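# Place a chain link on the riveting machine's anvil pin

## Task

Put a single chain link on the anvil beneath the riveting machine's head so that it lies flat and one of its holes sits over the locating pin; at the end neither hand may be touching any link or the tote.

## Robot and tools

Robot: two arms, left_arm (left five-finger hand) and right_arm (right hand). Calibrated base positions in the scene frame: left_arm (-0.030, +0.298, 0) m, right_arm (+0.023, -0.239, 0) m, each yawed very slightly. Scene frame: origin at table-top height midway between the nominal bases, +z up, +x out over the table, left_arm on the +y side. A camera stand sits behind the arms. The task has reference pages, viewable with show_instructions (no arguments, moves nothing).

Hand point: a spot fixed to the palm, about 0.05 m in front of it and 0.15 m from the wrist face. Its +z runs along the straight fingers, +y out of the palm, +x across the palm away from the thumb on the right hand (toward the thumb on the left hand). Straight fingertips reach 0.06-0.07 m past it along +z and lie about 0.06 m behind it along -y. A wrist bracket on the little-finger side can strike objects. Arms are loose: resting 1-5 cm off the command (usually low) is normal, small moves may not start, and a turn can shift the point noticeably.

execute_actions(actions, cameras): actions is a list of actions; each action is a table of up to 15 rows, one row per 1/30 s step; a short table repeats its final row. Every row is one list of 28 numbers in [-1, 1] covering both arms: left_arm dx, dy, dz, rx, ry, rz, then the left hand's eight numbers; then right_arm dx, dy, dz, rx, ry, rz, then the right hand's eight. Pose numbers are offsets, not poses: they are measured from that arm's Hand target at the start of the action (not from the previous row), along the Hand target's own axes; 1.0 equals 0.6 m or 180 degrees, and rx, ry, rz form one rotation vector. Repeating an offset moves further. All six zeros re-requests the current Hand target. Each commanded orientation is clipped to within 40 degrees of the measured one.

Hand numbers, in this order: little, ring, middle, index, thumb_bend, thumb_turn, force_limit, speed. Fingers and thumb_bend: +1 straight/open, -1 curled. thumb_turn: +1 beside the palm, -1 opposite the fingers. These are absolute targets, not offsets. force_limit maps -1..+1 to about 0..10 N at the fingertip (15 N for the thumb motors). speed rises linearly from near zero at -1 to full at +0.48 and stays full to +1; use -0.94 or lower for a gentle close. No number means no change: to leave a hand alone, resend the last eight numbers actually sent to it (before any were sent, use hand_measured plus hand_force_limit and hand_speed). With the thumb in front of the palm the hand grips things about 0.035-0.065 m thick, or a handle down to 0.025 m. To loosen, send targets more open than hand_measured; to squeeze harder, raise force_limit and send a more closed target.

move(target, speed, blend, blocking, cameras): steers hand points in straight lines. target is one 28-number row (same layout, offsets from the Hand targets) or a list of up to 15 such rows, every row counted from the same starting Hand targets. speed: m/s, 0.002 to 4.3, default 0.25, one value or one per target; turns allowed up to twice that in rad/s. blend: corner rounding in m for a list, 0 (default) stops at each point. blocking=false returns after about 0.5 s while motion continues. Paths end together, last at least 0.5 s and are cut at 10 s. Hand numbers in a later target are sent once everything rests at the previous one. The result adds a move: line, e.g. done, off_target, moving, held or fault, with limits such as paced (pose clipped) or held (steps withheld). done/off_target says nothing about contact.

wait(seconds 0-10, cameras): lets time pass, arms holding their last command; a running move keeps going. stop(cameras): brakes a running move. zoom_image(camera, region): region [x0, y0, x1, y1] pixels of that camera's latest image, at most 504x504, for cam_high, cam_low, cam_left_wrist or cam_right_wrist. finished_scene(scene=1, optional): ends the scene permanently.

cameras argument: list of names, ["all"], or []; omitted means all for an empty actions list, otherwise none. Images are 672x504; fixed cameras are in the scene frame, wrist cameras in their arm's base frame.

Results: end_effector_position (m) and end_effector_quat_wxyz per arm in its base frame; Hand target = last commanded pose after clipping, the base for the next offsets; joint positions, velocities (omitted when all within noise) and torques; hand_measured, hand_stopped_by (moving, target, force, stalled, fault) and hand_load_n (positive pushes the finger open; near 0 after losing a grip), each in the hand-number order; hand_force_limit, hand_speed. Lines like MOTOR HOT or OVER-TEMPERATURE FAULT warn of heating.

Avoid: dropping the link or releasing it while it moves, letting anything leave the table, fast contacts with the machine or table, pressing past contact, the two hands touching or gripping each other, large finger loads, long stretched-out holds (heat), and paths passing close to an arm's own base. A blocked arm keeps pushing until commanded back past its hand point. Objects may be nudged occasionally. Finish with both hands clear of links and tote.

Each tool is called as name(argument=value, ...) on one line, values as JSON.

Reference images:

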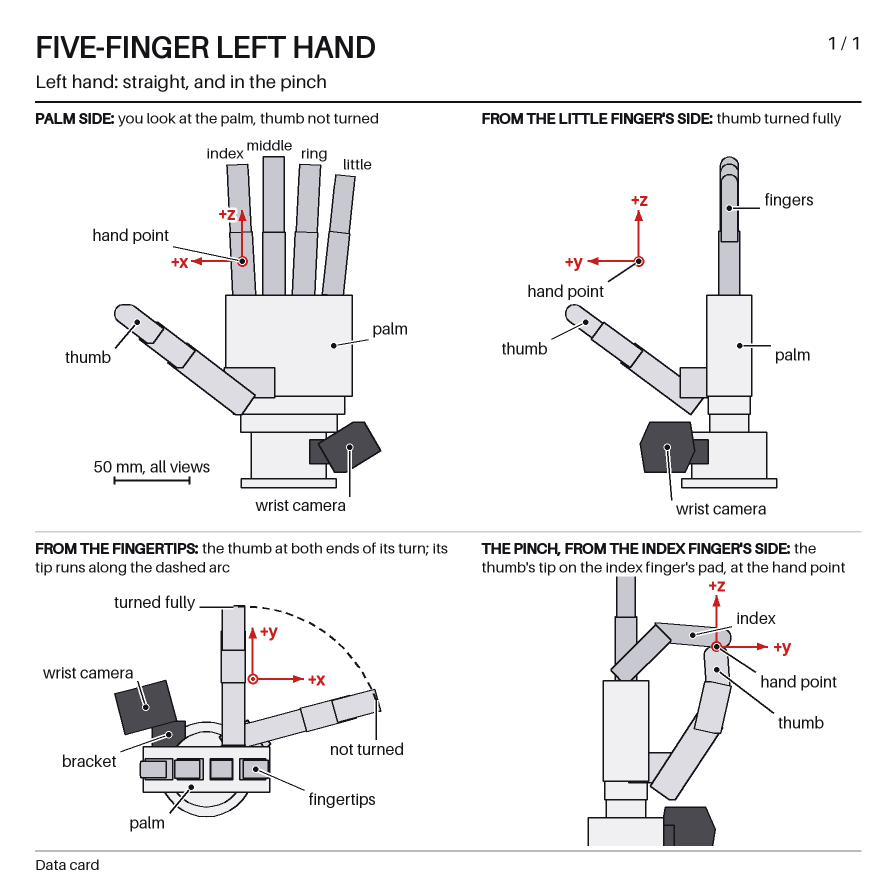

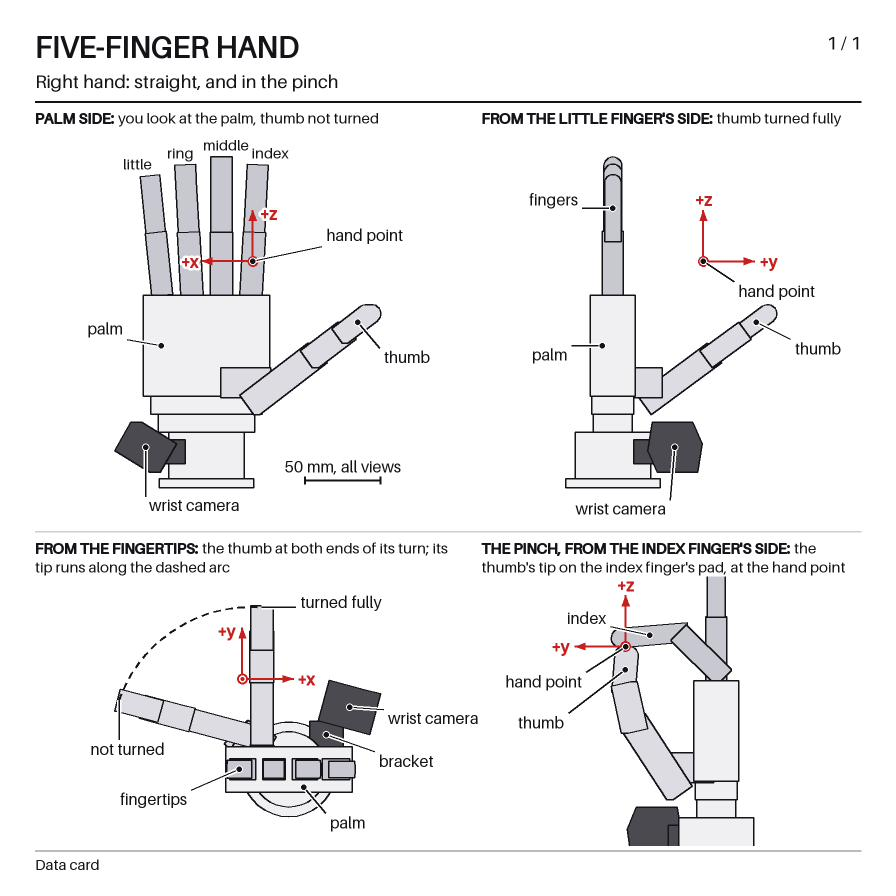

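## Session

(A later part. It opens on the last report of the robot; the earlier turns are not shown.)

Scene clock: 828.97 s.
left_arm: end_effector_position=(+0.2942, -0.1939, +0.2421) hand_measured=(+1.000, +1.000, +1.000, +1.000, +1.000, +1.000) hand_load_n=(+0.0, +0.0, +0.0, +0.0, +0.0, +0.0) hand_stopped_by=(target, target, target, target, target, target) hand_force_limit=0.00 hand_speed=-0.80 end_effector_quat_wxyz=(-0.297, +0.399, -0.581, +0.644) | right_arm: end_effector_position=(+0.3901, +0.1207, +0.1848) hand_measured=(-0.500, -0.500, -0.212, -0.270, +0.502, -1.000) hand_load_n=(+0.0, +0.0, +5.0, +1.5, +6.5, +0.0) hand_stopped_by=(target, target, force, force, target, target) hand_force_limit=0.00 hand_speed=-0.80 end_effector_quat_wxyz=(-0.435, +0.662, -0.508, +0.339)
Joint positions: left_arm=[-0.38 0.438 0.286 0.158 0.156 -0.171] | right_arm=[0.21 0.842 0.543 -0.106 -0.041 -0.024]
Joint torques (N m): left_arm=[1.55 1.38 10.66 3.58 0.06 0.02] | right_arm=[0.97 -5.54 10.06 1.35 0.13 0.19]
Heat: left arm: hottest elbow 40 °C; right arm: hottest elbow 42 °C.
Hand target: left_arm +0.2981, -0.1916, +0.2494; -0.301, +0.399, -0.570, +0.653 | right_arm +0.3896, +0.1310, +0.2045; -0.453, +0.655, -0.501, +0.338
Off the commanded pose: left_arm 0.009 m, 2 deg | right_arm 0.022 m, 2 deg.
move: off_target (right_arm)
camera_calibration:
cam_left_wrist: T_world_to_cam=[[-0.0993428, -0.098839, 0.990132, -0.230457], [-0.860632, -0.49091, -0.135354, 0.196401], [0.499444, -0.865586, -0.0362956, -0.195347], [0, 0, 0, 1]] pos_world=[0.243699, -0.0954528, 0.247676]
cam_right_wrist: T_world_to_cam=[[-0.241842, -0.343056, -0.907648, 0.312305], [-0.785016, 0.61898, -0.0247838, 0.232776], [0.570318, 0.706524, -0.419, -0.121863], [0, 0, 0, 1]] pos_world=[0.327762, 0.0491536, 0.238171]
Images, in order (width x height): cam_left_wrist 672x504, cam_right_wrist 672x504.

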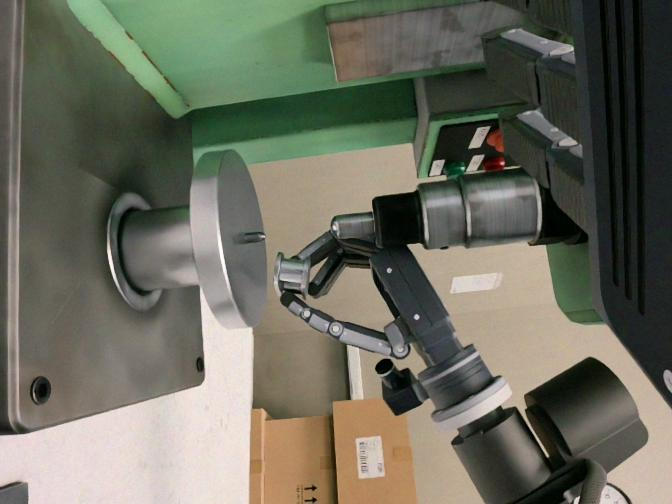

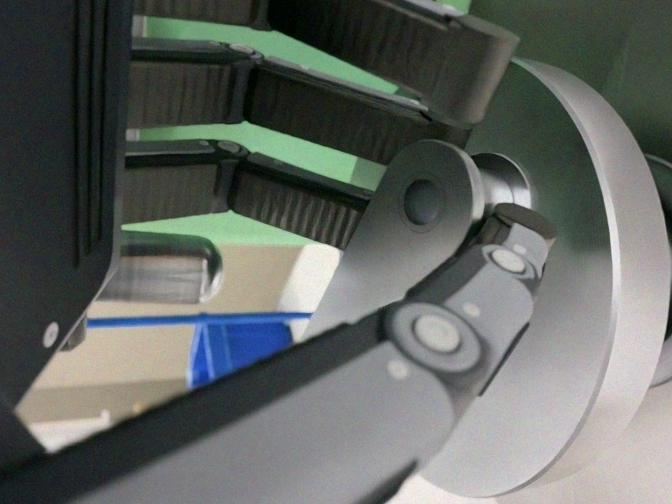

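move(target=[0,0,0,0,0,0,1,1,1,1,1,1,0,-0.8,0,0.0582,0.0142,-0.0039,0,0,-0.5,-0.5,-0.35,-0.4,0.5,-1,0,-0.8], speed=0.05, cameras=["cam_left_wrist"])

zoom_image(camera="cam_left_wrist", region=[200, 180, 340, 320])

Scene clock: 837.57 s.
left_arm: end_effector_position=(+0.2942, -0.1939, +0.2421) hand_measured=(+1.000, +1.000, +1.000, +1.000, +1.000, +1.000) hand_load_n=(+0.0, +0.0, +0.0, -0.5, +0.0, +0.0) hand_stopped_by=(target, target, target, target, target, target) hand_force_limit=0.00 hand_speed=-0.80 end_effector_quat_wxyz=(-0.297, +0.399, -0.581, +0.644) | right_arm: end_effector_position=(+0.3868, +0.1205, +0.1722) hand_measured=(-0.500, -0.500, -0.212, -0.270, +0.502, -1.000) hand_load_n=(+0.0, +0.0, +4.0, +2.5, +6.5, -1.0) hand_stopped_by=(target, target, force, force, target, target) hand_force_limit=0.00 hand_speed=-0.80 end_effector_quat_wxyz=(-0.439, +0.659, -0.507, +0.340)
Joint positions: left_arm=[-0.38 0.438 0.286 0.158 0.156 -0.171] | right_arm=[0.21 0.842 0.502 -0.053 -0.042 -0.021]
Joint torques (N m): left_arm=[1.44 1.26 10.65 3.6 0.06 0.02] | right_arm=[0.73 -2.96 7.43 3.02 0.1 0.2]
Heat: left arm: hottest elbow 40 °C; right arm: hottest elbow 42 °C.
Hand target: left_arm +0.2981, -0.1916, +0.2494; -0.301, +0.399, -0.570, +0.653 | right_arm +0.3850, +0.1302, +0.1689; -0.449, +0.658, -0.503, +0.335
Off the commanded pose: left_arm 0.009 m, 2 deg | right_arm 0.010 m, 1 deg.
move: done
camera_calibration:
cam_left_wrist: T_world_to_cam=[[-0.0993428, -0.098839, 0.990132, -0.230457], [-0.860632, -0.49091, -0.135354, 0.196401], [0.499444, -0.865586, -0.0362956, -0.195347], [0, 0, 0, 1]] pos_world=[0.243699, -0.0954528, 0.247676]
Images, in order (width x height): cam_left_wrist 672x504.

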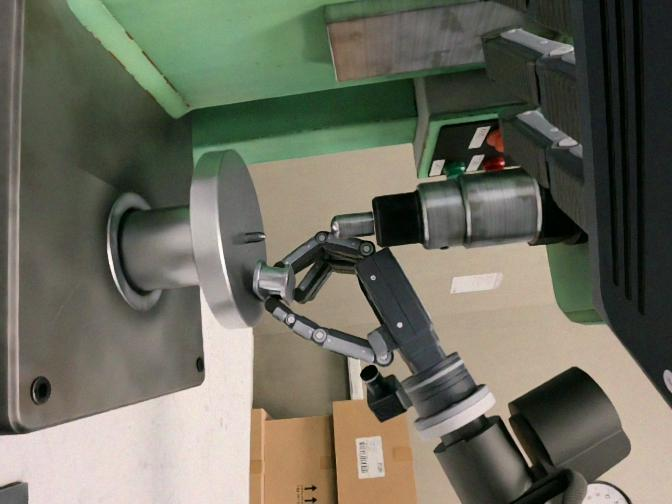

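Scaled by 3.600 from the camera's 672x504 image, which has a finer 960x720 frame.

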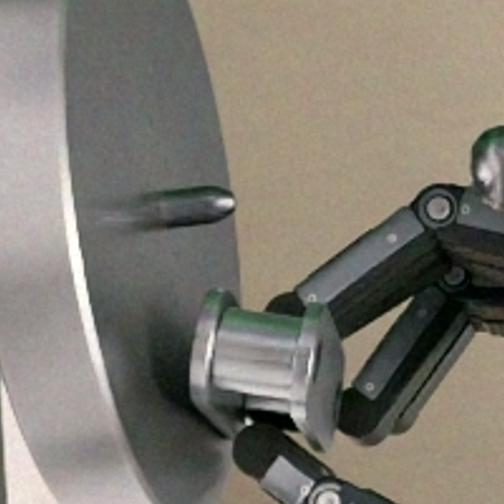

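move(target=[0,0,0,0,0,0,1,1,1,1,1,1,0,-0.8,0,0.0149,0.0059,-0.0039,0,0,-0.5,-0.5,-0.35,-0.4,0.5,-1,0,-0.8], speed=0.04, cameras=["cam_left_wrist","cam_right_wrist"])

zoom_image(camera="cam_left_wrist", region=[230, 230, 320, 320])

Scene clock: 846.23 s.
left_arm: end_effector_position=(+0.2942, -0.1939, +0.2421) hand_measured=(+1.000, +1.000, +1.000, +1.000, +1.000, +1.000) hand_load_n=(+0.0, +0.0, +0.0, +0.0, +0.0, +0.0) hand_stopped_by=(target, target, target, target, target, target) hand_force_limit=0.00 hand_speed=-0.80 end_effector_quat_wxyz=(-0.297, +0.399, -0.581, +0.644) | right_arm: end_effector_position=(+0.3875, +0.1207, +0.1719) hand_measured=(-0.500, -0.500, -0.212, -0.270, +0.502, -1.000) hand_load_n=(+0.0, +0.0, +4.0, +3.0, +6.5, -1.0) hand_stopped_by=(target, target, force, force, target, target) hand_force_limit=0.00 hand_speed=-0.80 end_effector_quat_wxyz=(-0.442, +0.657, -0.505, +0.343)
Joint positions: left_arm=[-0.38 0.438 0.286 0.158 0.156 -0.171] | right_arm=[0.21 0.842 0.494 -0.035 -0.042 -0.021]
Joint torques (N m): left_arm=[1.38 1.32 10.67 3.6 0.05 0.02] | right_arm=[0.62 -1.9 7.16 2.81 0.12 0.15]
Heat: left arm: hottest elbow 40 °C; right arm: hottest elbow 42 °C.
Hand target: left_arm +0.2981, -0.1916, +0.2494; -0.301, +0.399, -0.570, +0.653 | right_arm +0.3850, +0.1302, +0.1593; -0.445, +0.661, -0.505, +0.332
Off the commanded pose: left_arm 0.009 m, 2 deg | right_arm 0.016 m, 1 deg.
move: off_target (right_arm)
camera_calibration:
cam_left_wrist: T_world_to_cam=[[-0.0993428, -0.098839, 0.990132, -0.230457], [-0.860632, -0.49091, -0.135354, 0.196401], [0.499444, -0.865586, -0.0362956, -0.195347], [0, 0, 0, 1]] pos_world=[0.243699, -0.0954528, 0.247676]
cam_right_wrist: T_world_to_cam=[[-0.223393, -0.336054, -0.914966, 0.293224], [-0.784557, 0.619022, -0.0358051, 0.232207], [0.578417, 0.709845, -0.401939, -0.132222], [0, 0, 0, 1]] pos_world=[0.324163, 0.0486551, 0.223459]
Images, in order (width x height): cam_left_wrist 672x504, cam_right_wrist 672x504.

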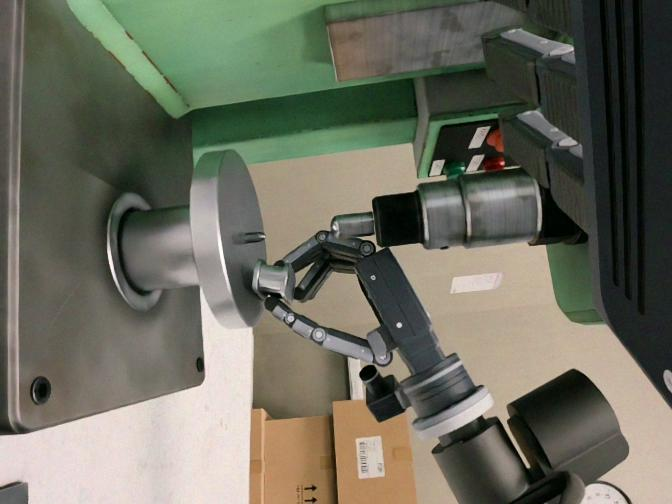

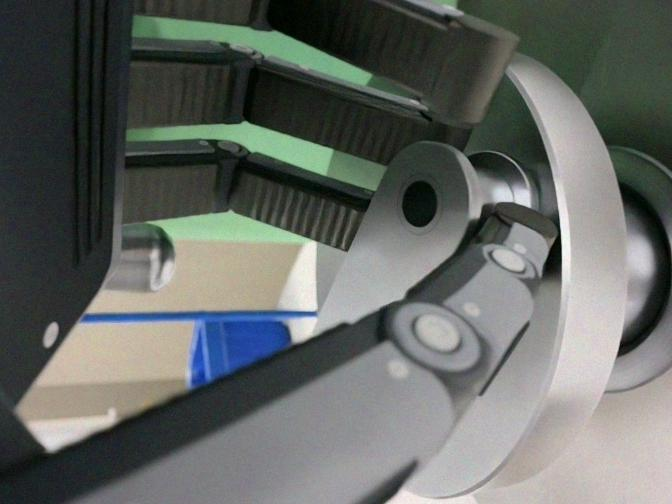

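Scaled by 5.600 from the camera's 672x504 image, which has a finer 960x720 frame.

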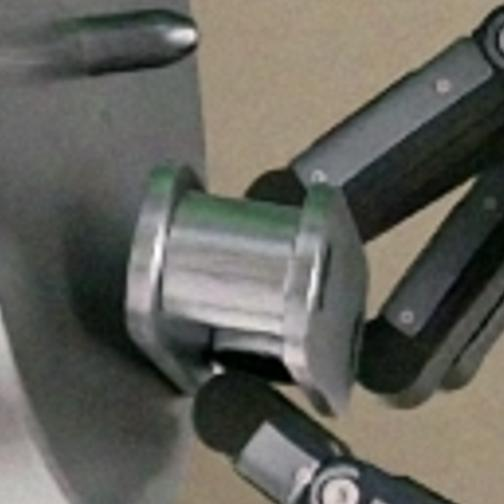

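move(target=[0,0,0,0,0,0,1,1,1,1,1,1,0,-0.8,0,0.014,0.0058,-0.0072,0,0,-0.5,-0.5,-0.35,-0.4,0.5,-1,0,-0.8], speed=0.04, cameras=["cam_left_wrist","cam_right_wrist"])

zoom_image(camera="cam_left_wrist", region=[230, 230, 320, 320])

Scene clock: 850.20 s.
left_arm: end_effector_position=(+0.2942, -0.1939, +0.2421) hand_measured=(+1.000, +1.000, +1.000, +1.000, +1.000, +1.000) hand_load_n=(+0.0, +0.0, +0.0, -0.5, +0.0, -0.5) hand_stopped_by=(target, target, target, target, target, target) hand_force_limit=0.00 hand_speed=-0.80 end_effector_quat_wxyz=(-0.297, +0.399, -0.581, +0.644) | right_arm: end_effector_position=(+0.3875, +0.1210, +0.1713) hand_measured=(-0.500, -0.500, -0.212, -0.270, +0.502, -1.000) hand_load_n=(+0.0, +0.0, +3.5, +4.0, +6.0, -1.0) hand_stopped_by=(target, target, force, force, target, target) hand_force_limit=0.00 hand_speed=-0.80 end_effector_quat_wxyz=(-0.442, +0.657, -0.505, +0.342)
Joint positions: left_arm=[-0.38 0.438 0.286 0.158 0.156 -0.171] | right_arm=[0.21 0.843 0.494 -0.035 -0.044 -0.021]
Joint torques (N m): left_arm=[1.38 1.32 10.69 3.58 0.06 0.03] | right_arm=[0.85 -0.26 6.95 2.67 0.14 0.2]
Heat: left arm: hottest elbow 40 °C; right arm: hottest elbow 42 °C.
Hand target: left_arm +0.2981, -0.1916, +0.2494; -0.301, +0.399, -0.570, +0.653 | right_arm +0.3849, +0.1303, +0.1502; -0.438, +0.666, -0.508, +0.326
Off the commanded pose: left_arm 0.009 m, 2 deg | right_arm 0.023 m, 2 deg.
move: off_target (right_arm)
camera_calibration:
cam_left_wrist: T_world_to_cam=[[-0.0993428, -0.098839, 0.990132, -0.230457], [-0.860632, -0.49091, -0.135354, 0.196401], [0.499444, -0.865586, -0.0362956, -0.195347], [0, 0, 0, 1]] pos_world=[0.243699, -0.0954528, 0.247676]
cam_right_wrist: T_world_to_cam=[[-0.224437, -0.33607, -0.914705, 0.293134], [-0.785483, 0.617932, -0.0343027, 0.232156], [0.576754, 0.710786, -0.402664, -0.131972], [0, 0, 0, 1]] pos_world=[0.32426, 0.0488601, 0.222954]
Images, in order (width x height): cam_left_wrist 672x504, cam_right_wrist 672x504.

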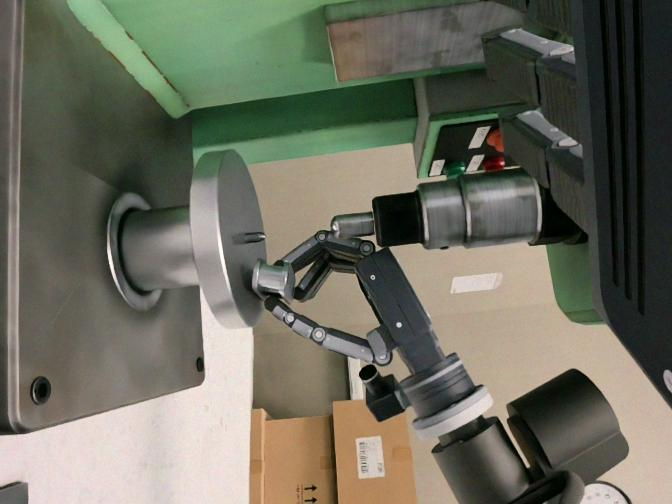

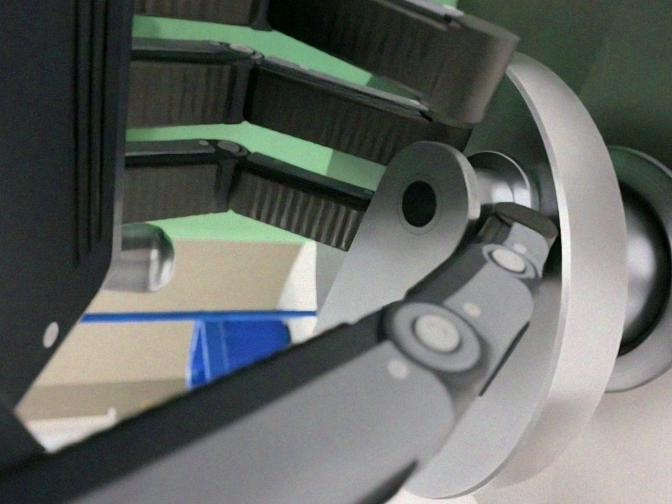

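Scaled by 5.600 from the camera's 672x504 image, which has a finer 960x720 frame.

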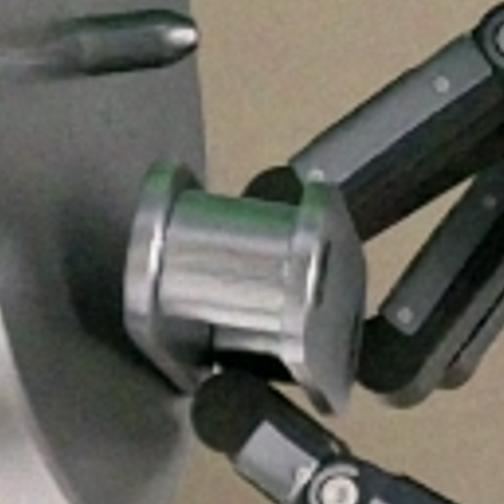

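move(target=[0,0,0,0,0,0,1,1,1,1,1,1,0,-0.8,0,-0.0092,-0.004,0,0,-0.039,-0.5,-0.5,-0.35,-0.4,0.5,-1,0,-0.8], speed=0.04, cameras=["cam_left_wrist","cam_right_wrist"])

zoom_image(camera="cam_left_wrist", region=[230, 230, 320, 320])

Scene clock: 860.37 s.
left_arm: end_effector_position=(+0.2942, -0.1939, +0.2421) hand_measured=(+1.000, +1.000, +1.000, +1.000, +1.000, +1.000) hand_load_n=(+0.0, +0.0, +0.0, +0.0, +0.0, +0.0) hand_stopped_by=(target, target, target, target, target, target) hand_force_limit=0.00 hand_speed=-0.80 end_effector_quat_wxyz=(-0.297, +0.399, -0.581, +0.644) | right_arm: end_effector_position=(+0.3868, +0.1222, +0.1703) hand_measured=(-0.500, -0.500, -0.212, -0.270, +0.502, -1.000) hand_load_n=(+0.0, +0.0, +3.5, +3.5, +6.0, +0.5) hand_stopped_by=(target, target, force, force, target, target) hand_force_limit=0.00 hand_speed=-0.80 end_effector_quat_wxyz=(-0.432, +0.670, -0.487, +0.356)
Joint positions: left_arm=[-0.38 0.438 0.286 0.158 0.156 -0.171] | right_arm=[0.233 0.842 0.494 -0.035 -0.018 -0.069]
Joint torques (N m): left_arm=[1.44 1.32 10.67 3.58 0.06 0.02] | right_arm=[0.32 -0.73 8.34 1.69 0.14 -0.37]
Heat: left arm: hottest elbow 40 °C; right arm: hottest elbow 42 °C.
Hand target: left_arm +0.2981, -0.1916, +0.2494; -0.301, +0.399, -0.570, +0.653 | right_arm +0.3850, +0.1303, +0.1562; -0.417, +0.696, -0.467, +0.353
Off the commanded pose: left_arm 0.009 m, 2 deg | right_arm 0.016 m, 4 deg.
move: off_target (right_arm)
camera_calibration:
cam_left_wrist: T_world_to_cam=[[-0.0993428, -0.098839, 0.990132, -0.230457], [-0.860632, -0.49091, -0.135354, 0.196401], [0.499444, -0.865586, -0.0362956, -0.195347], [0, 0, 0, 1]] pos_world=[0.243699, -0.0954528, 0.247676]
cam_right_wrist: T_world_to_cam=[[-0.205086, -0.386676, -0.899123, 0.288495], [-0.794793, 0.601903, -0.077565, 0.243694], [0.571177, 0.698709, -0.430769, -0.124431], [0, 0, 0, 1]] pos_world=[0.323925, 0.051815, 0.224693]
Images, in order (width x height): cam_left_wrist 672x504, cam_right_wrist 672x504.

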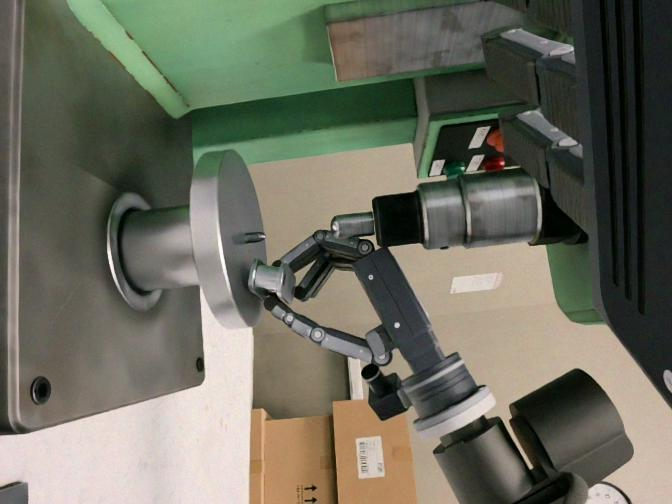

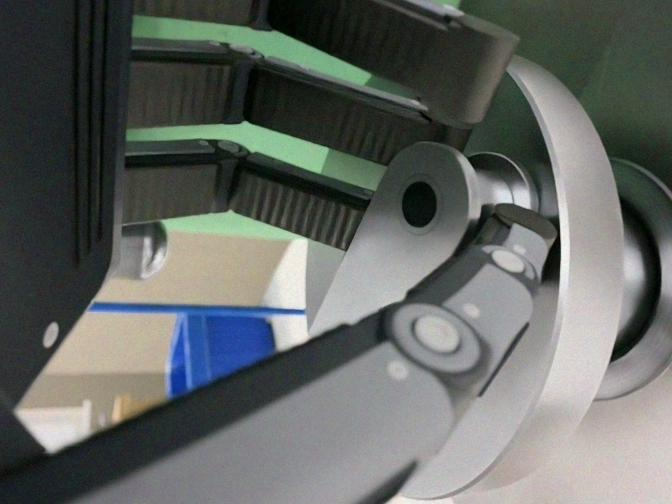

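Scaled by 5.600 from the camera's 672x504 image, which has a finer 960x720 frame.

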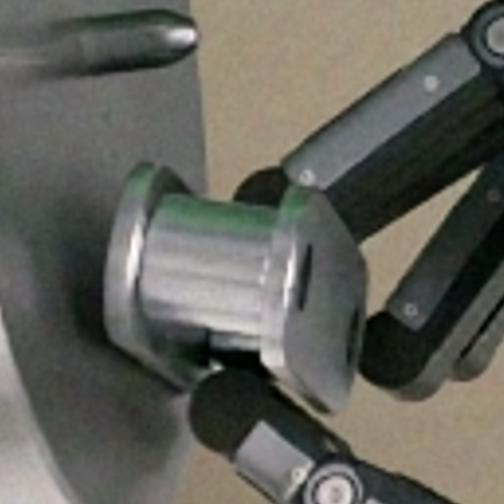

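move(target=[0,0,0,0,0,0,1,1,1,1,1,1,0,-0.8,0,0,0,0,0,-0.036,-0.5,-0.5,-0.35,-0.4,0.5,-1,0,-0.8], speed=0.04, cameras=["cam_left_wrist","cam_right_wrist"])

zoom_image(camera="cam_left_wrist", region=[230, 230, 320, 320])

Scene clock: 864.13 s.
left_arm: end_effector_position=(+0.2942, -0.1939, +0.2421) hand_measured=(+1.000, +1.000, +1.000, +1.000, +1.000, +1.000) hand_load_n=(+0.0, +0.0, +0.0, +0.0, +0.0, +0.0) hand_stopped_by=(target, target, target, target, target, target) hand_force_limit=0.00 hand_speed=-0.80 end_effector_quat_wxyz=(-0.297, +0.399, -0.581, +0.644) | right_arm: end_effector_position=(+0.3867, +0.1179, +0.1671) hand_measured=(-0.500, -0.500, -0.212, -0.270, +0.502, -1.000) hand_load_n=(+0.0, +0.0, +6.5, +2.0, +4.0, +1.0) hand_stopped_by=(target, target, force, force, target, target) hand_force_limit=0.00 hand_speed=-0.80 end_effector_quat_wxyz=(-0.401, +0.704, -0.436, +0.391)
Joint positions: left_arm=[-0.38 0.438 0.286 0.158 0.156 -0.171] | right_arm=[0.262 0.842 0.494 -0.035 0.018 -0.211]
Joint torques (N m): left_arm=[1.55 1.26 10.65 3.59 0.05 0.03] | right_arm=[1.08 -0.5 9.07 1.4 0.07 0.03]
Heat: left arm: hottest elbow 40 °C; right arm: hottest elbow 42 °C.
Hand target: left_arm +0.2981, -0.1916, +0.2494; -0.301, +0.399, -0.570, +0.653 | right_arm +0.3850, +0.1303, +0.1562; -0.396, +0.721, -0.427, +0.376
Off the commanded pose: left_arm 0.009 m, 2 deg | right_arm 0.017 m, 3 deg.
move: off_target (right_arm)
camera_calibration:
cam_left_wrist: T_world_to_cam=[[-0.0993428, -0.098839, 0.990132, -0.230457], [-0.860632, -0.49091, -0.135354, 0.196401], [0.499444, -0.865586, -0.0362956, -0.195347], [0, 0, 0, 1]] pos_world=[0.243699, -0.0954528, 0.247676]
cam_right_wrist: T_world_to_cam=[[-0.151417, -0.518574, -0.841519, 0.269117], [-0.818529, 0.54305, -0.187367, 0.280546], [0.554151, 0.660437, -0.506695, -0.0989524], [0, 0, 0, 1]] pos_world=[0.325219, 0.0525585, 0.228894]
Images, in order (width x height): cam_left_wrist 672x504, cam_right_wrist 672x504.

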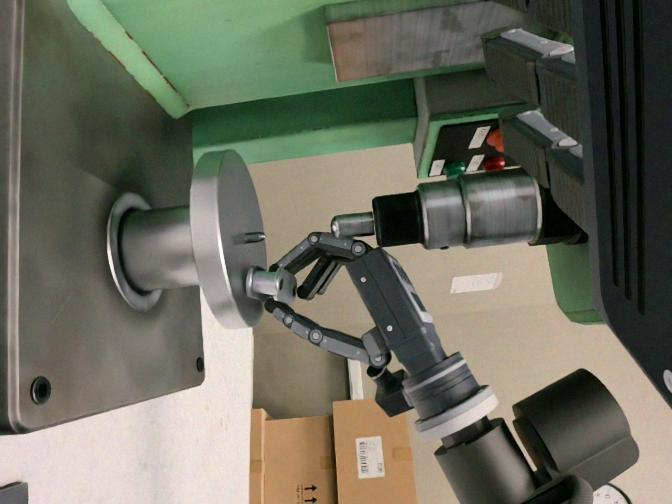

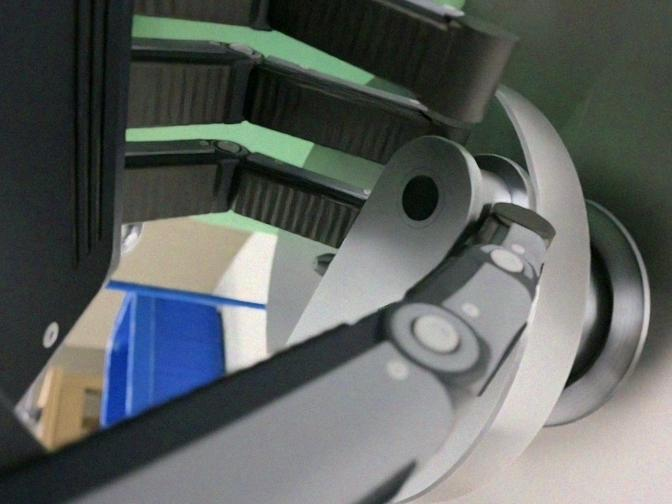

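Scaled by 5.600 from the camera's 672x504 image, which has a finer 960x720 frame.

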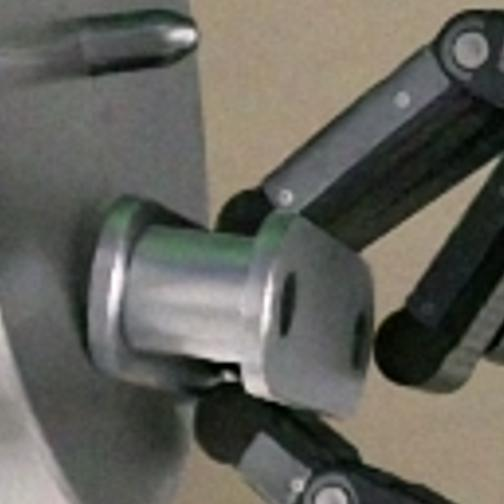

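zoom_image(camera="cam_right_wrist", region=[240, 200, 400, 340])

Scaled by 3.150 from the camera's 672x504 image, which has a finer 960x720 frame.

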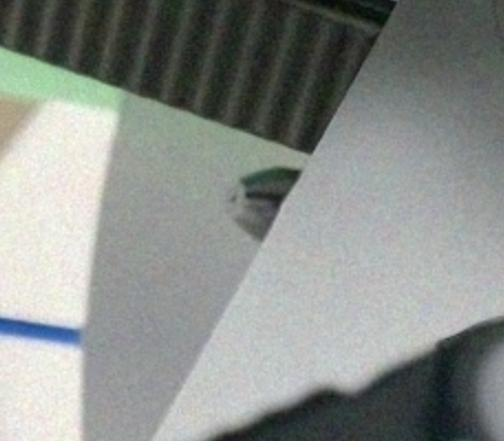

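move(target=[0,0,0,0,0,0,1,1,1,1,1,1,0,-0.8,0,0,0,0,0,0.031,-0.5,-0.5,-0.35,-0.4,0.5,-1,0,-0.8], speed=0.04, cameras=["cam_left_wrist","cam_right_wrist"])

zoom_image(camera="cam_left_wrist", region=[230, 230, 320, 320])

Scene clock: 870.10 s.
left_arm: end_effector_position=(+0.2942, -0.1939, +0.2421) hand_measured=(+1.000, +1.000, +1.000, +1.000, +1.000, +1.000) hand_load_n=(+0.0, +0.0, +0.0, +0.0, +0.0, +0.0) hand_stopped_by=(target, target, target, target, target, target) hand_force_limit=0.00 hand_speed=-0.80 end_effector_quat_wxyz=(-0.297, +0.399, -0.581, +0.644) | right_arm: end_effector_position=(+0.3866, +0.1187, +0.1672) hand_measured=(-0.500, -0.500, -0.212, -0.270, +0.502, -1.000) hand_load_n=(+0.0, +0.0, +8.0, +2.0, +3.5, -2.0) hand_stopped_by=(target, target, force, force, target, target) hand_force_limit=0.00 hand_speed=-0.80 end_effector_quat_wxyz=(-0.403, +0.703, -0.439, +0.389)
Joint positions: left_arm=[-0.38 0.438 0.286 0.158 0.156 -0.171] | right_arm=[0.262 0.842 0.494 -0.035 0.016 -0.202]
Joint torques (N m): left_arm=[1.55 1.26 10.69 3.58 0.05 0.02] | right_arm=[-0.73 -0.79 8.46 1.62 -0.53 0.72]
Heat: left arm: hottest elbow 40 °C; right arm: hottest elbow 42 °C.
Hand target: left_arm +0.2981, -0.1916, +0.2494; -0.301, +0.399, -0.570, +0.653 | right_arm +0.3850, +0.1303, +0.1562; -0.414, +0.699, -0.461, +0.356
Off the commanded pose: left_arm 0.009 m, 2 deg | right_arm 0.016 m, 5 deg.
move: off_target (right_arm)
camera_calibration:
cam_left_wrist: T_world_to_cam=[[-0.0993428, -0.098839, 0.990132, -0.230457], [-0.860632, -0.49091, -0.135354, 0.196401], [0.499444, -0.865586, -0.0362956, -0.195347], [0, 0, 0, 1]] pos_world=[0.243699, -0.0954528, 0.247676]
cam_right_wrist: T_world_to_cam=[[-0.154316, -0.51081, -0.84573, 0.270597], [-0.817856, 0.546304, -0.18073, 0.278154], [0.554344, 0.663796, -0.502073, -0.100614], [0, 0, 0, 1]] pos_world=[0.325023, 0.0530544, 0.228607]
Images, in order (width x height): cam_left_wrist 672x504, cam_right_wrist 672x504.

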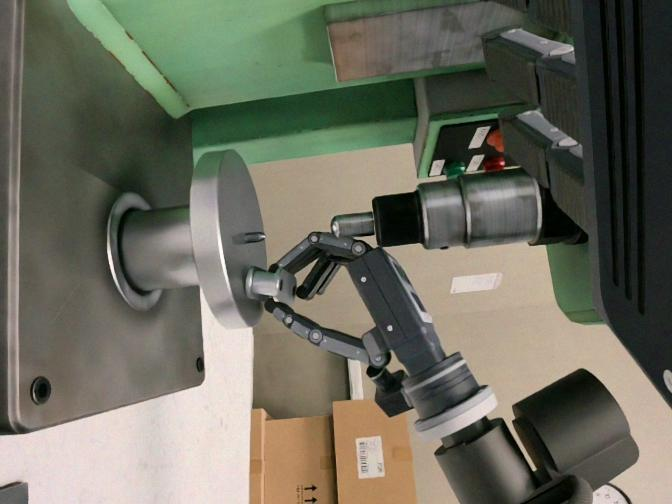

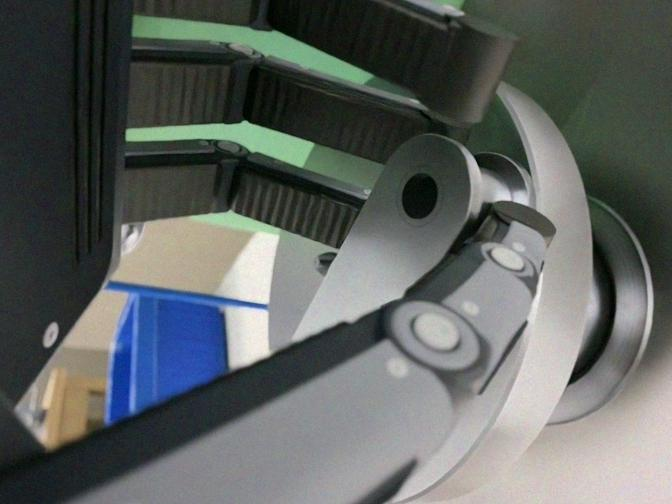

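Scaled by 5.600 from the camera's 672x504 image, which has a finer 960x720 frame.

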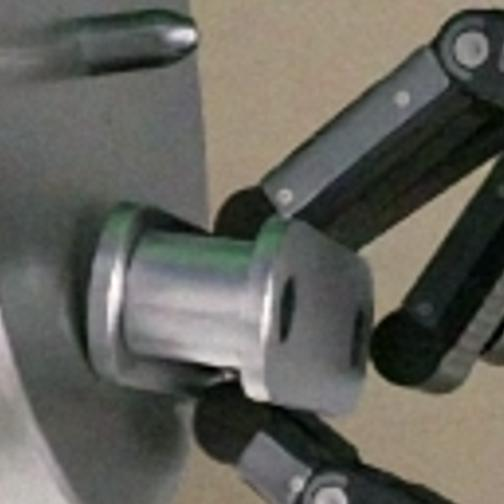

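move(target=[0,0,0,0,0,0,1,1,1,1,1,1,0,-0.8,0,0,0,0,0,0,-0.5,-0.5,0.0,-0.05,0.5,-1,0,-0.85], speed=0.04, cameras=["cam_left_wrist","cam_right_wrist"])

zoom_image(camera="cam_left_wrist", region=[230, 230, 320, 320])

Scene clock: 879.40 s.
left_arm: end_effector_position=(+0.2942, -0.1939, +0.2421) hand_measured=(+1.000, +1.000, +1.000, +1.000, +1.000, +1.000) hand_load_n=(+0.0, +0.0, +0.0, +0.0, +0.0, -0.5) hand_stopped_by=(target, target, target, target, target, target) hand_force_limit=0.00 hand_speed=-0.80 end_effector_quat_wxyz=(-0.297, +0.399, -0.581, +0.644) | right_arm: end_effector_position=(+0.3862, +0.1210, +0.1665) hand_measured=(-0.500, -0.500, +0.000, -0.050, +0.500, -1.000) hand_load_n=(+0.0, +0.0, +0.0, +0.0, -1.0, -3.5) hand_stopped_by=(target, target, target, target, target, target) hand_force_limit=0.00 hand_speed=-0.85 end_effector_quat_wxyz=(-0.408, +0.698, -0.448, +0.381)
Joint positions: left_arm=[-0.38 0.438 0.286 0.158 0.156 -0.171] | right_arm=[0.262 0.845 0.494 -0.035 0.013 -0.176]
Joint torques (N m): left_arm=[1.44 1.32 10.69 3.58 0.05 0.01] | right_arm=[-0.91 -1.38 8.39 1.59 -0.38 0.51]
Heat: left arm: hottest elbow 40 °C; right arm: hottest elbow 42 °C.
Hand target: left_arm +0.2981, -0.1916, +0.2494; -0.301, +0.399, -0.570, +0.653 | right_arm +0.3850, +0.1303, +0.1562; -0.414, +0.699, -0.461, +0.356
Off the commanded pose: left_arm 0.009 m, 2 deg | right_arm 0.014 m, 3 deg.
move: off_target (right_arm)
camera_calibration:
cam_left_wrist: T_world_to_cam=[[-0.0993428, -0.098839, 0.990132, -0.230457], [-0.860632, -0.49091, -0.135354, 0.196401], [0.499444, -0.865586, -0.0362956, -0.195347], [0, 0, 0, 1]] pos_world=[0.243699, -0.0954528, 0.247676]
cam_right_wrist: T_world_to_cam=[[-0.165555, -0.489491, -0.856148, 0.274663], [-0.815612, 0.55599, -0.160163, 0.271075], [0.554408, 0.671769, -0.491282, -0.105107], [0, 0, 0, 1]] pos_world=[0.324836, 0.0543374, 0.226931]
Images, in order (width x height): cam_left_wrist 672x504, cam_right_wrist 672x504.

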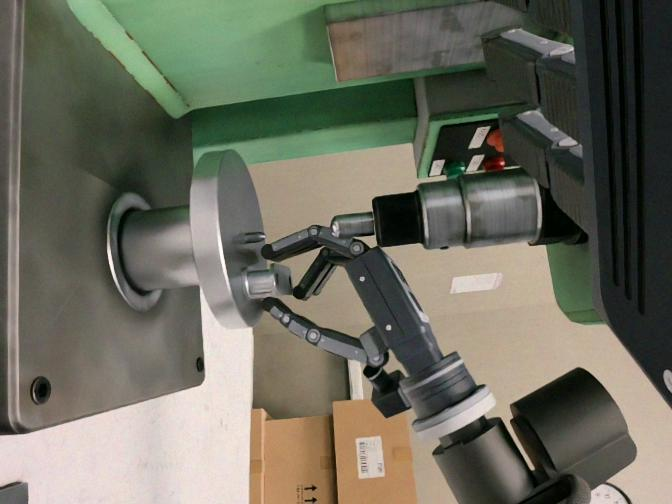

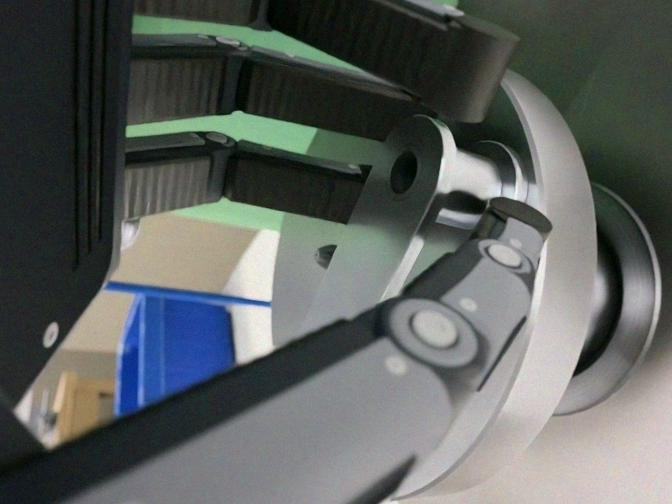

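Scaled by 5.600 from the camera's 672x504 image, which has a finer 960x720 frame.

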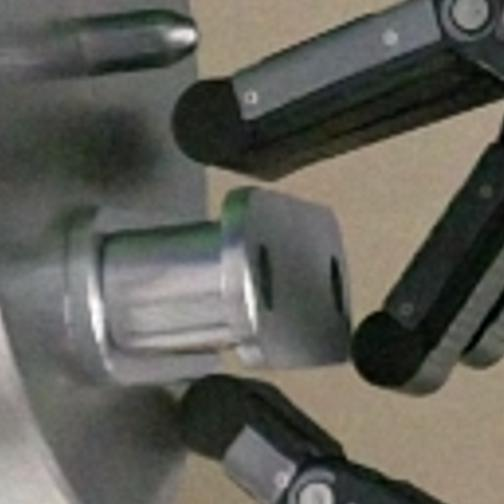

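move(target=[0,0,0,0,0,0,1,1,1,1,1,1,0,-0.8,0,0,0,0,0,0,-0.5,-0.5,0.5,0.5,0.5,-1,0,-0.6], speed=0.04, cameras=["cam_left_wrist","cam_right_wrist"])

zoom_image(camera="cam_left_wrist", region=[230, 210, 340, 320])

Scene clock: 892.00 s.
left_arm: end_effector_position=(+0.2942, -0.1939, +0.2421) hand_measured=(+1.000, +1.000, +1.000, +1.000, +1.000, +1.000) hand_load_n=(+0.0, +0.0, +0.0, +0.0, +0.0, +0.0) hand_stopped_by=(target, target, target, target, target, target) hand_force_limit=0.00 hand_speed=-0.80 end_effector_quat_wxyz=(-0.297, +0.399, -0.581, +0.644) | right_arm: end_effector_position=(+0.3865, +0.1204, +0.1667) hand_measured=(-0.500, -0.500, +0.500, +0.500, +0.500, -1.000) hand_load_n=(+0.0, +0.0, +0.0, -0.5, -1.5, -2.5) hand_stopped_by=(target, target, target, target, target, target) hand_force_limit=0.00 hand_speed=-0.60 end_effector_quat_wxyz=(-0.409, +0.695, -0.452, +0.380)
Joint positions: left_arm=[-0.38 0.438 0.286 0.158 0.156 -0.171] | right_arm=[0.259 0.845 0.494 -0.035 0.013 -0.167]
Joint torques (N m): left_arm=[1.67 1.38 10.67 3.59 0.06 0.03] | right_arm=[-0.73 -1.14 8.49 1.7 -0.43 0.35]
Heat: left arm: hottest elbow 40 °C; right arm: hottest elbow 42 °C.
Hand target: left_arm +0.2981, -0.1916, +0.2494; -0.301, +0.399, -0.570, +0.653 | right_arm +0.3850, +0.1303, +0.1562; -0.414, +0.699, -0.461, +0.356
Off the commanded pose: left_arm 0.009 m, 2 deg | right_arm 0.014 m, 3 deg.
move: off_target (right_arm)
camera_calibration:
cam_left_wrist: T_world_to_cam=[[-0.0993428, -0.098839, 0.990132, -0.230457], [-0.860632, -0.49091, -0.135354, 0.196401], [0.499444, -0.865586, -0.0362956, -0.195347], [0, 0, 0, 1]] pos_world=[0.243699, -0.0954528, 0.247676]
cam_right_wrist: T_world_to_cam=[[-0.170541, -0.481374, -0.859764, 0.276053], [-0.812267, 0.56262, -0.153886, 0.268496], [0.557798, 0.672114, -0.486954, -0.106817], [0, 0, 0, 1]] pos_world=[0.324751, 0.0536169, 0.226643]
Images, in order (width x height): cam_left_wrist 672x504, cam_right_wrist 672x504.

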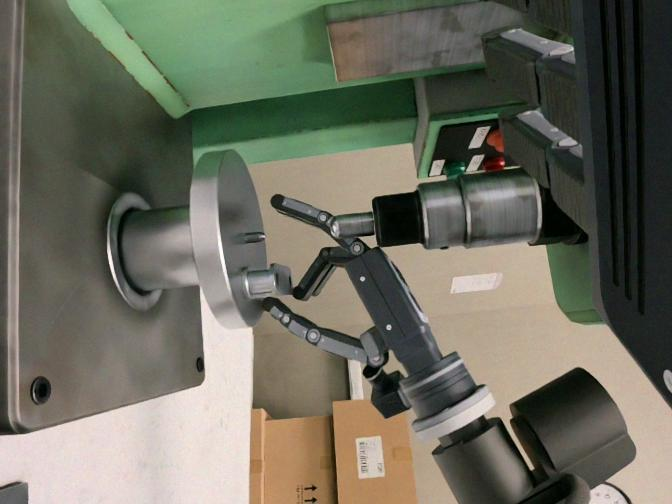

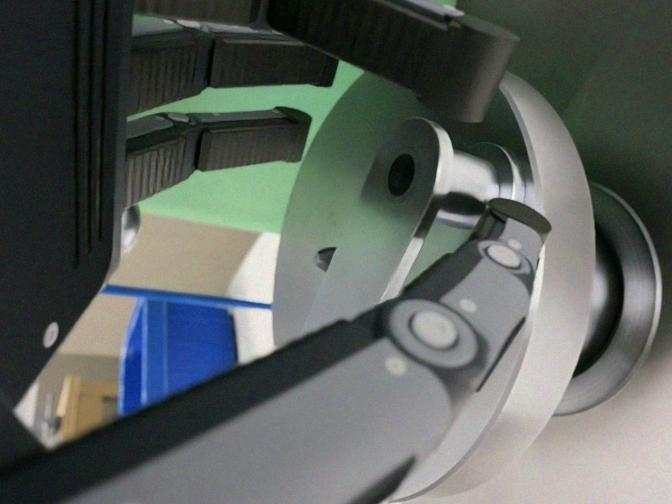

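Scaled by 4.582 from the camera's 672x504 image, which has a finer 960x720 frame.

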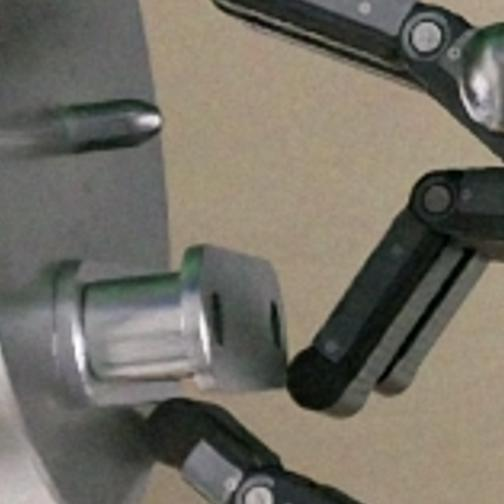

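move(target=[0,0,0,0,0,0,1,1,1,1,1,1,0,-0.8,0.0238,-0.021,-0.0507,0.0582,0.0086,0.0418,-0.5,-0.5,0.5,0.5,0.5,-1,0,-0.6], speed=0.06, cameras=["cam_left_wrist","cam_right_wrist"])

zoom_image(camera="cam_left_wrist", region=[200, 210, 340, 350])

zoom_image(camera="cam_right_wrist", region=[240, 100, 600, 400])

Scene clock: 897.10 s.
left_arm: end_effector_position=(+0.2942, -0.1939, +0.2421) hand_measured=(+1.000, +1.000, +1.000, +1.000, +1.000, +1.000) hand_load_n=(+0.0, +0.0, +0.0, +0.0, +0.0, -0.5) hand_stopped_by=(target, target, target, target, target, target) hand_force_limit=0.00 hand_speed=-0.80 end_effector_quat_wxyz=(-0.297, +0.399, -0.581, +0.644) | right_arm: end_effector_position=(+0.3652, +0.1183, +0.1740) hand_measured=(-0.500, -0.500, +0.500, +0.500, +0.500, -1.000) hand_load_n=(+0.0, +0.0, +0.0, +0.0, +0.0, +0.0) hand_stopped_by=(target, target, target, target, target, target) hand_force_limit=0.00 hand_speed=-0.60 end_effector_quat_wxyz=(-0.482, +0.636, -0.480, +0.366)
Joint positions: left_arm=[-0.38 0.438 0.286 0.158 0.156 -0.171] | right_arm=[0.202 0.719 0.38 0.066 -0.07 -0.023]
Joint torques (N m): left_arm=[1.49 1.26 10.67 3.6 0.06 0.01] | right_arm=[-2.08 -2.9 7.79 2.96 -0.01 0.22]
Heat: left arm: hottest elbow 40 °C; right arm: hottest elbow 42 °C.
Hand target: left_arm +0.2981, -0.1916, +0.2494; -0.301, +0.399, -0.570, +0.653 | right_arm +0.3672, +0.1121, +0.1816; -0.492, +0.622, -0.477, +0.378
Off the commanded pose: left_arm 0.009 m, 2 deg | right_arm 0.010 m, 2 deg.
move: done
camera_calibration:
cam_left_wrist: T_world_to_cam=[[-0.0993428, -0.098839, 0.990132, -0.230457], [-0.860632, -0.49091, -0.135354, 0.196401], [0.499444, -0.865586, -0.0362956, -0.195347], [0, 0, 0, 1]] pos_world=[0.243699, -0.0954528, 0.247676]
cam_right_wrist: T_world_to_cam=[[-0.11809, -0.311424, -0.942905, 0.252939], [-0.788837, 0.606177, -0.101414, 0.23075], [0.60315, 0.731822, -0.317247, -0.143096], [0, 0, 0, 1]] pos_world=[0.298202, 0.0436166, 0.216502]
Images, in order (width x height): cam_left_wrist 672x504, cam_right_wrist 672x504.

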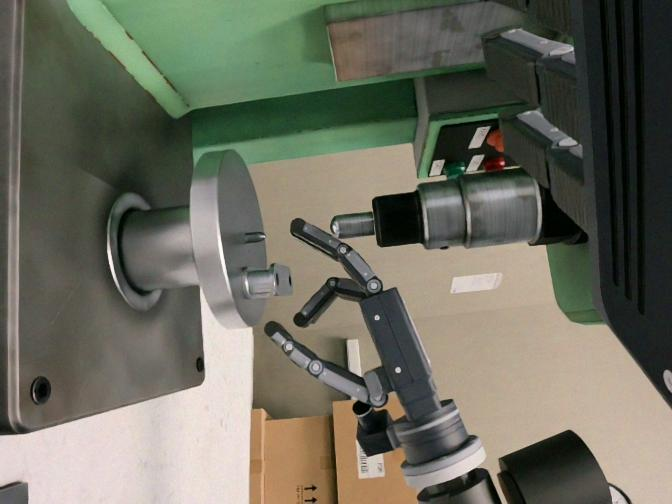

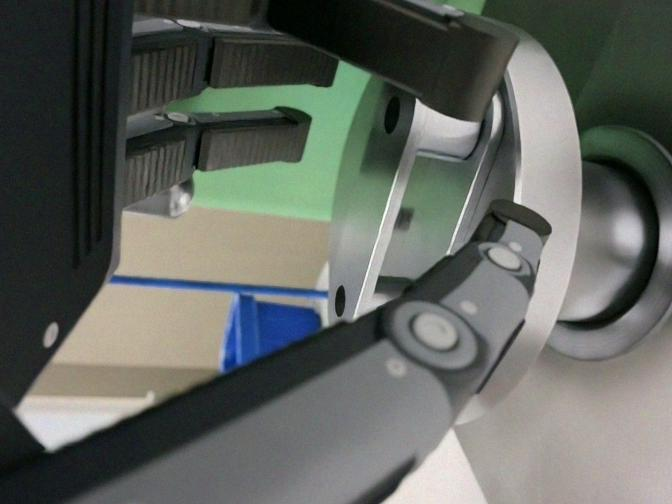

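Scaled by 3.600 from the camera's 672x504 image, which has a finer 960x720 frame.

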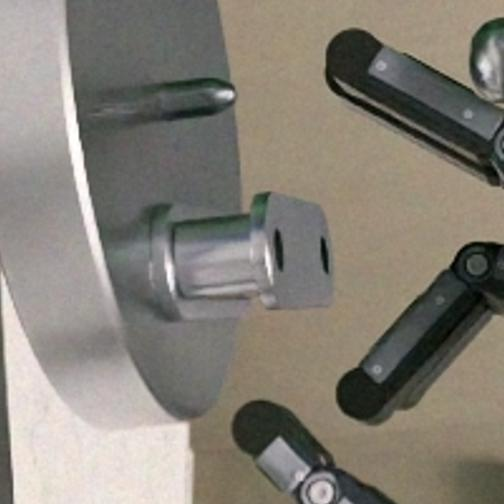

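Scaled by 1.400 from the camera's 672x504 image, which has a finer 960x720 frame.

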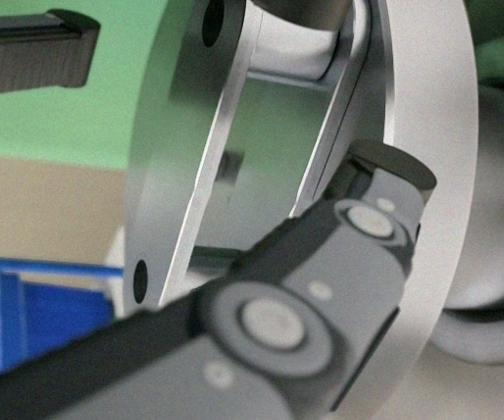

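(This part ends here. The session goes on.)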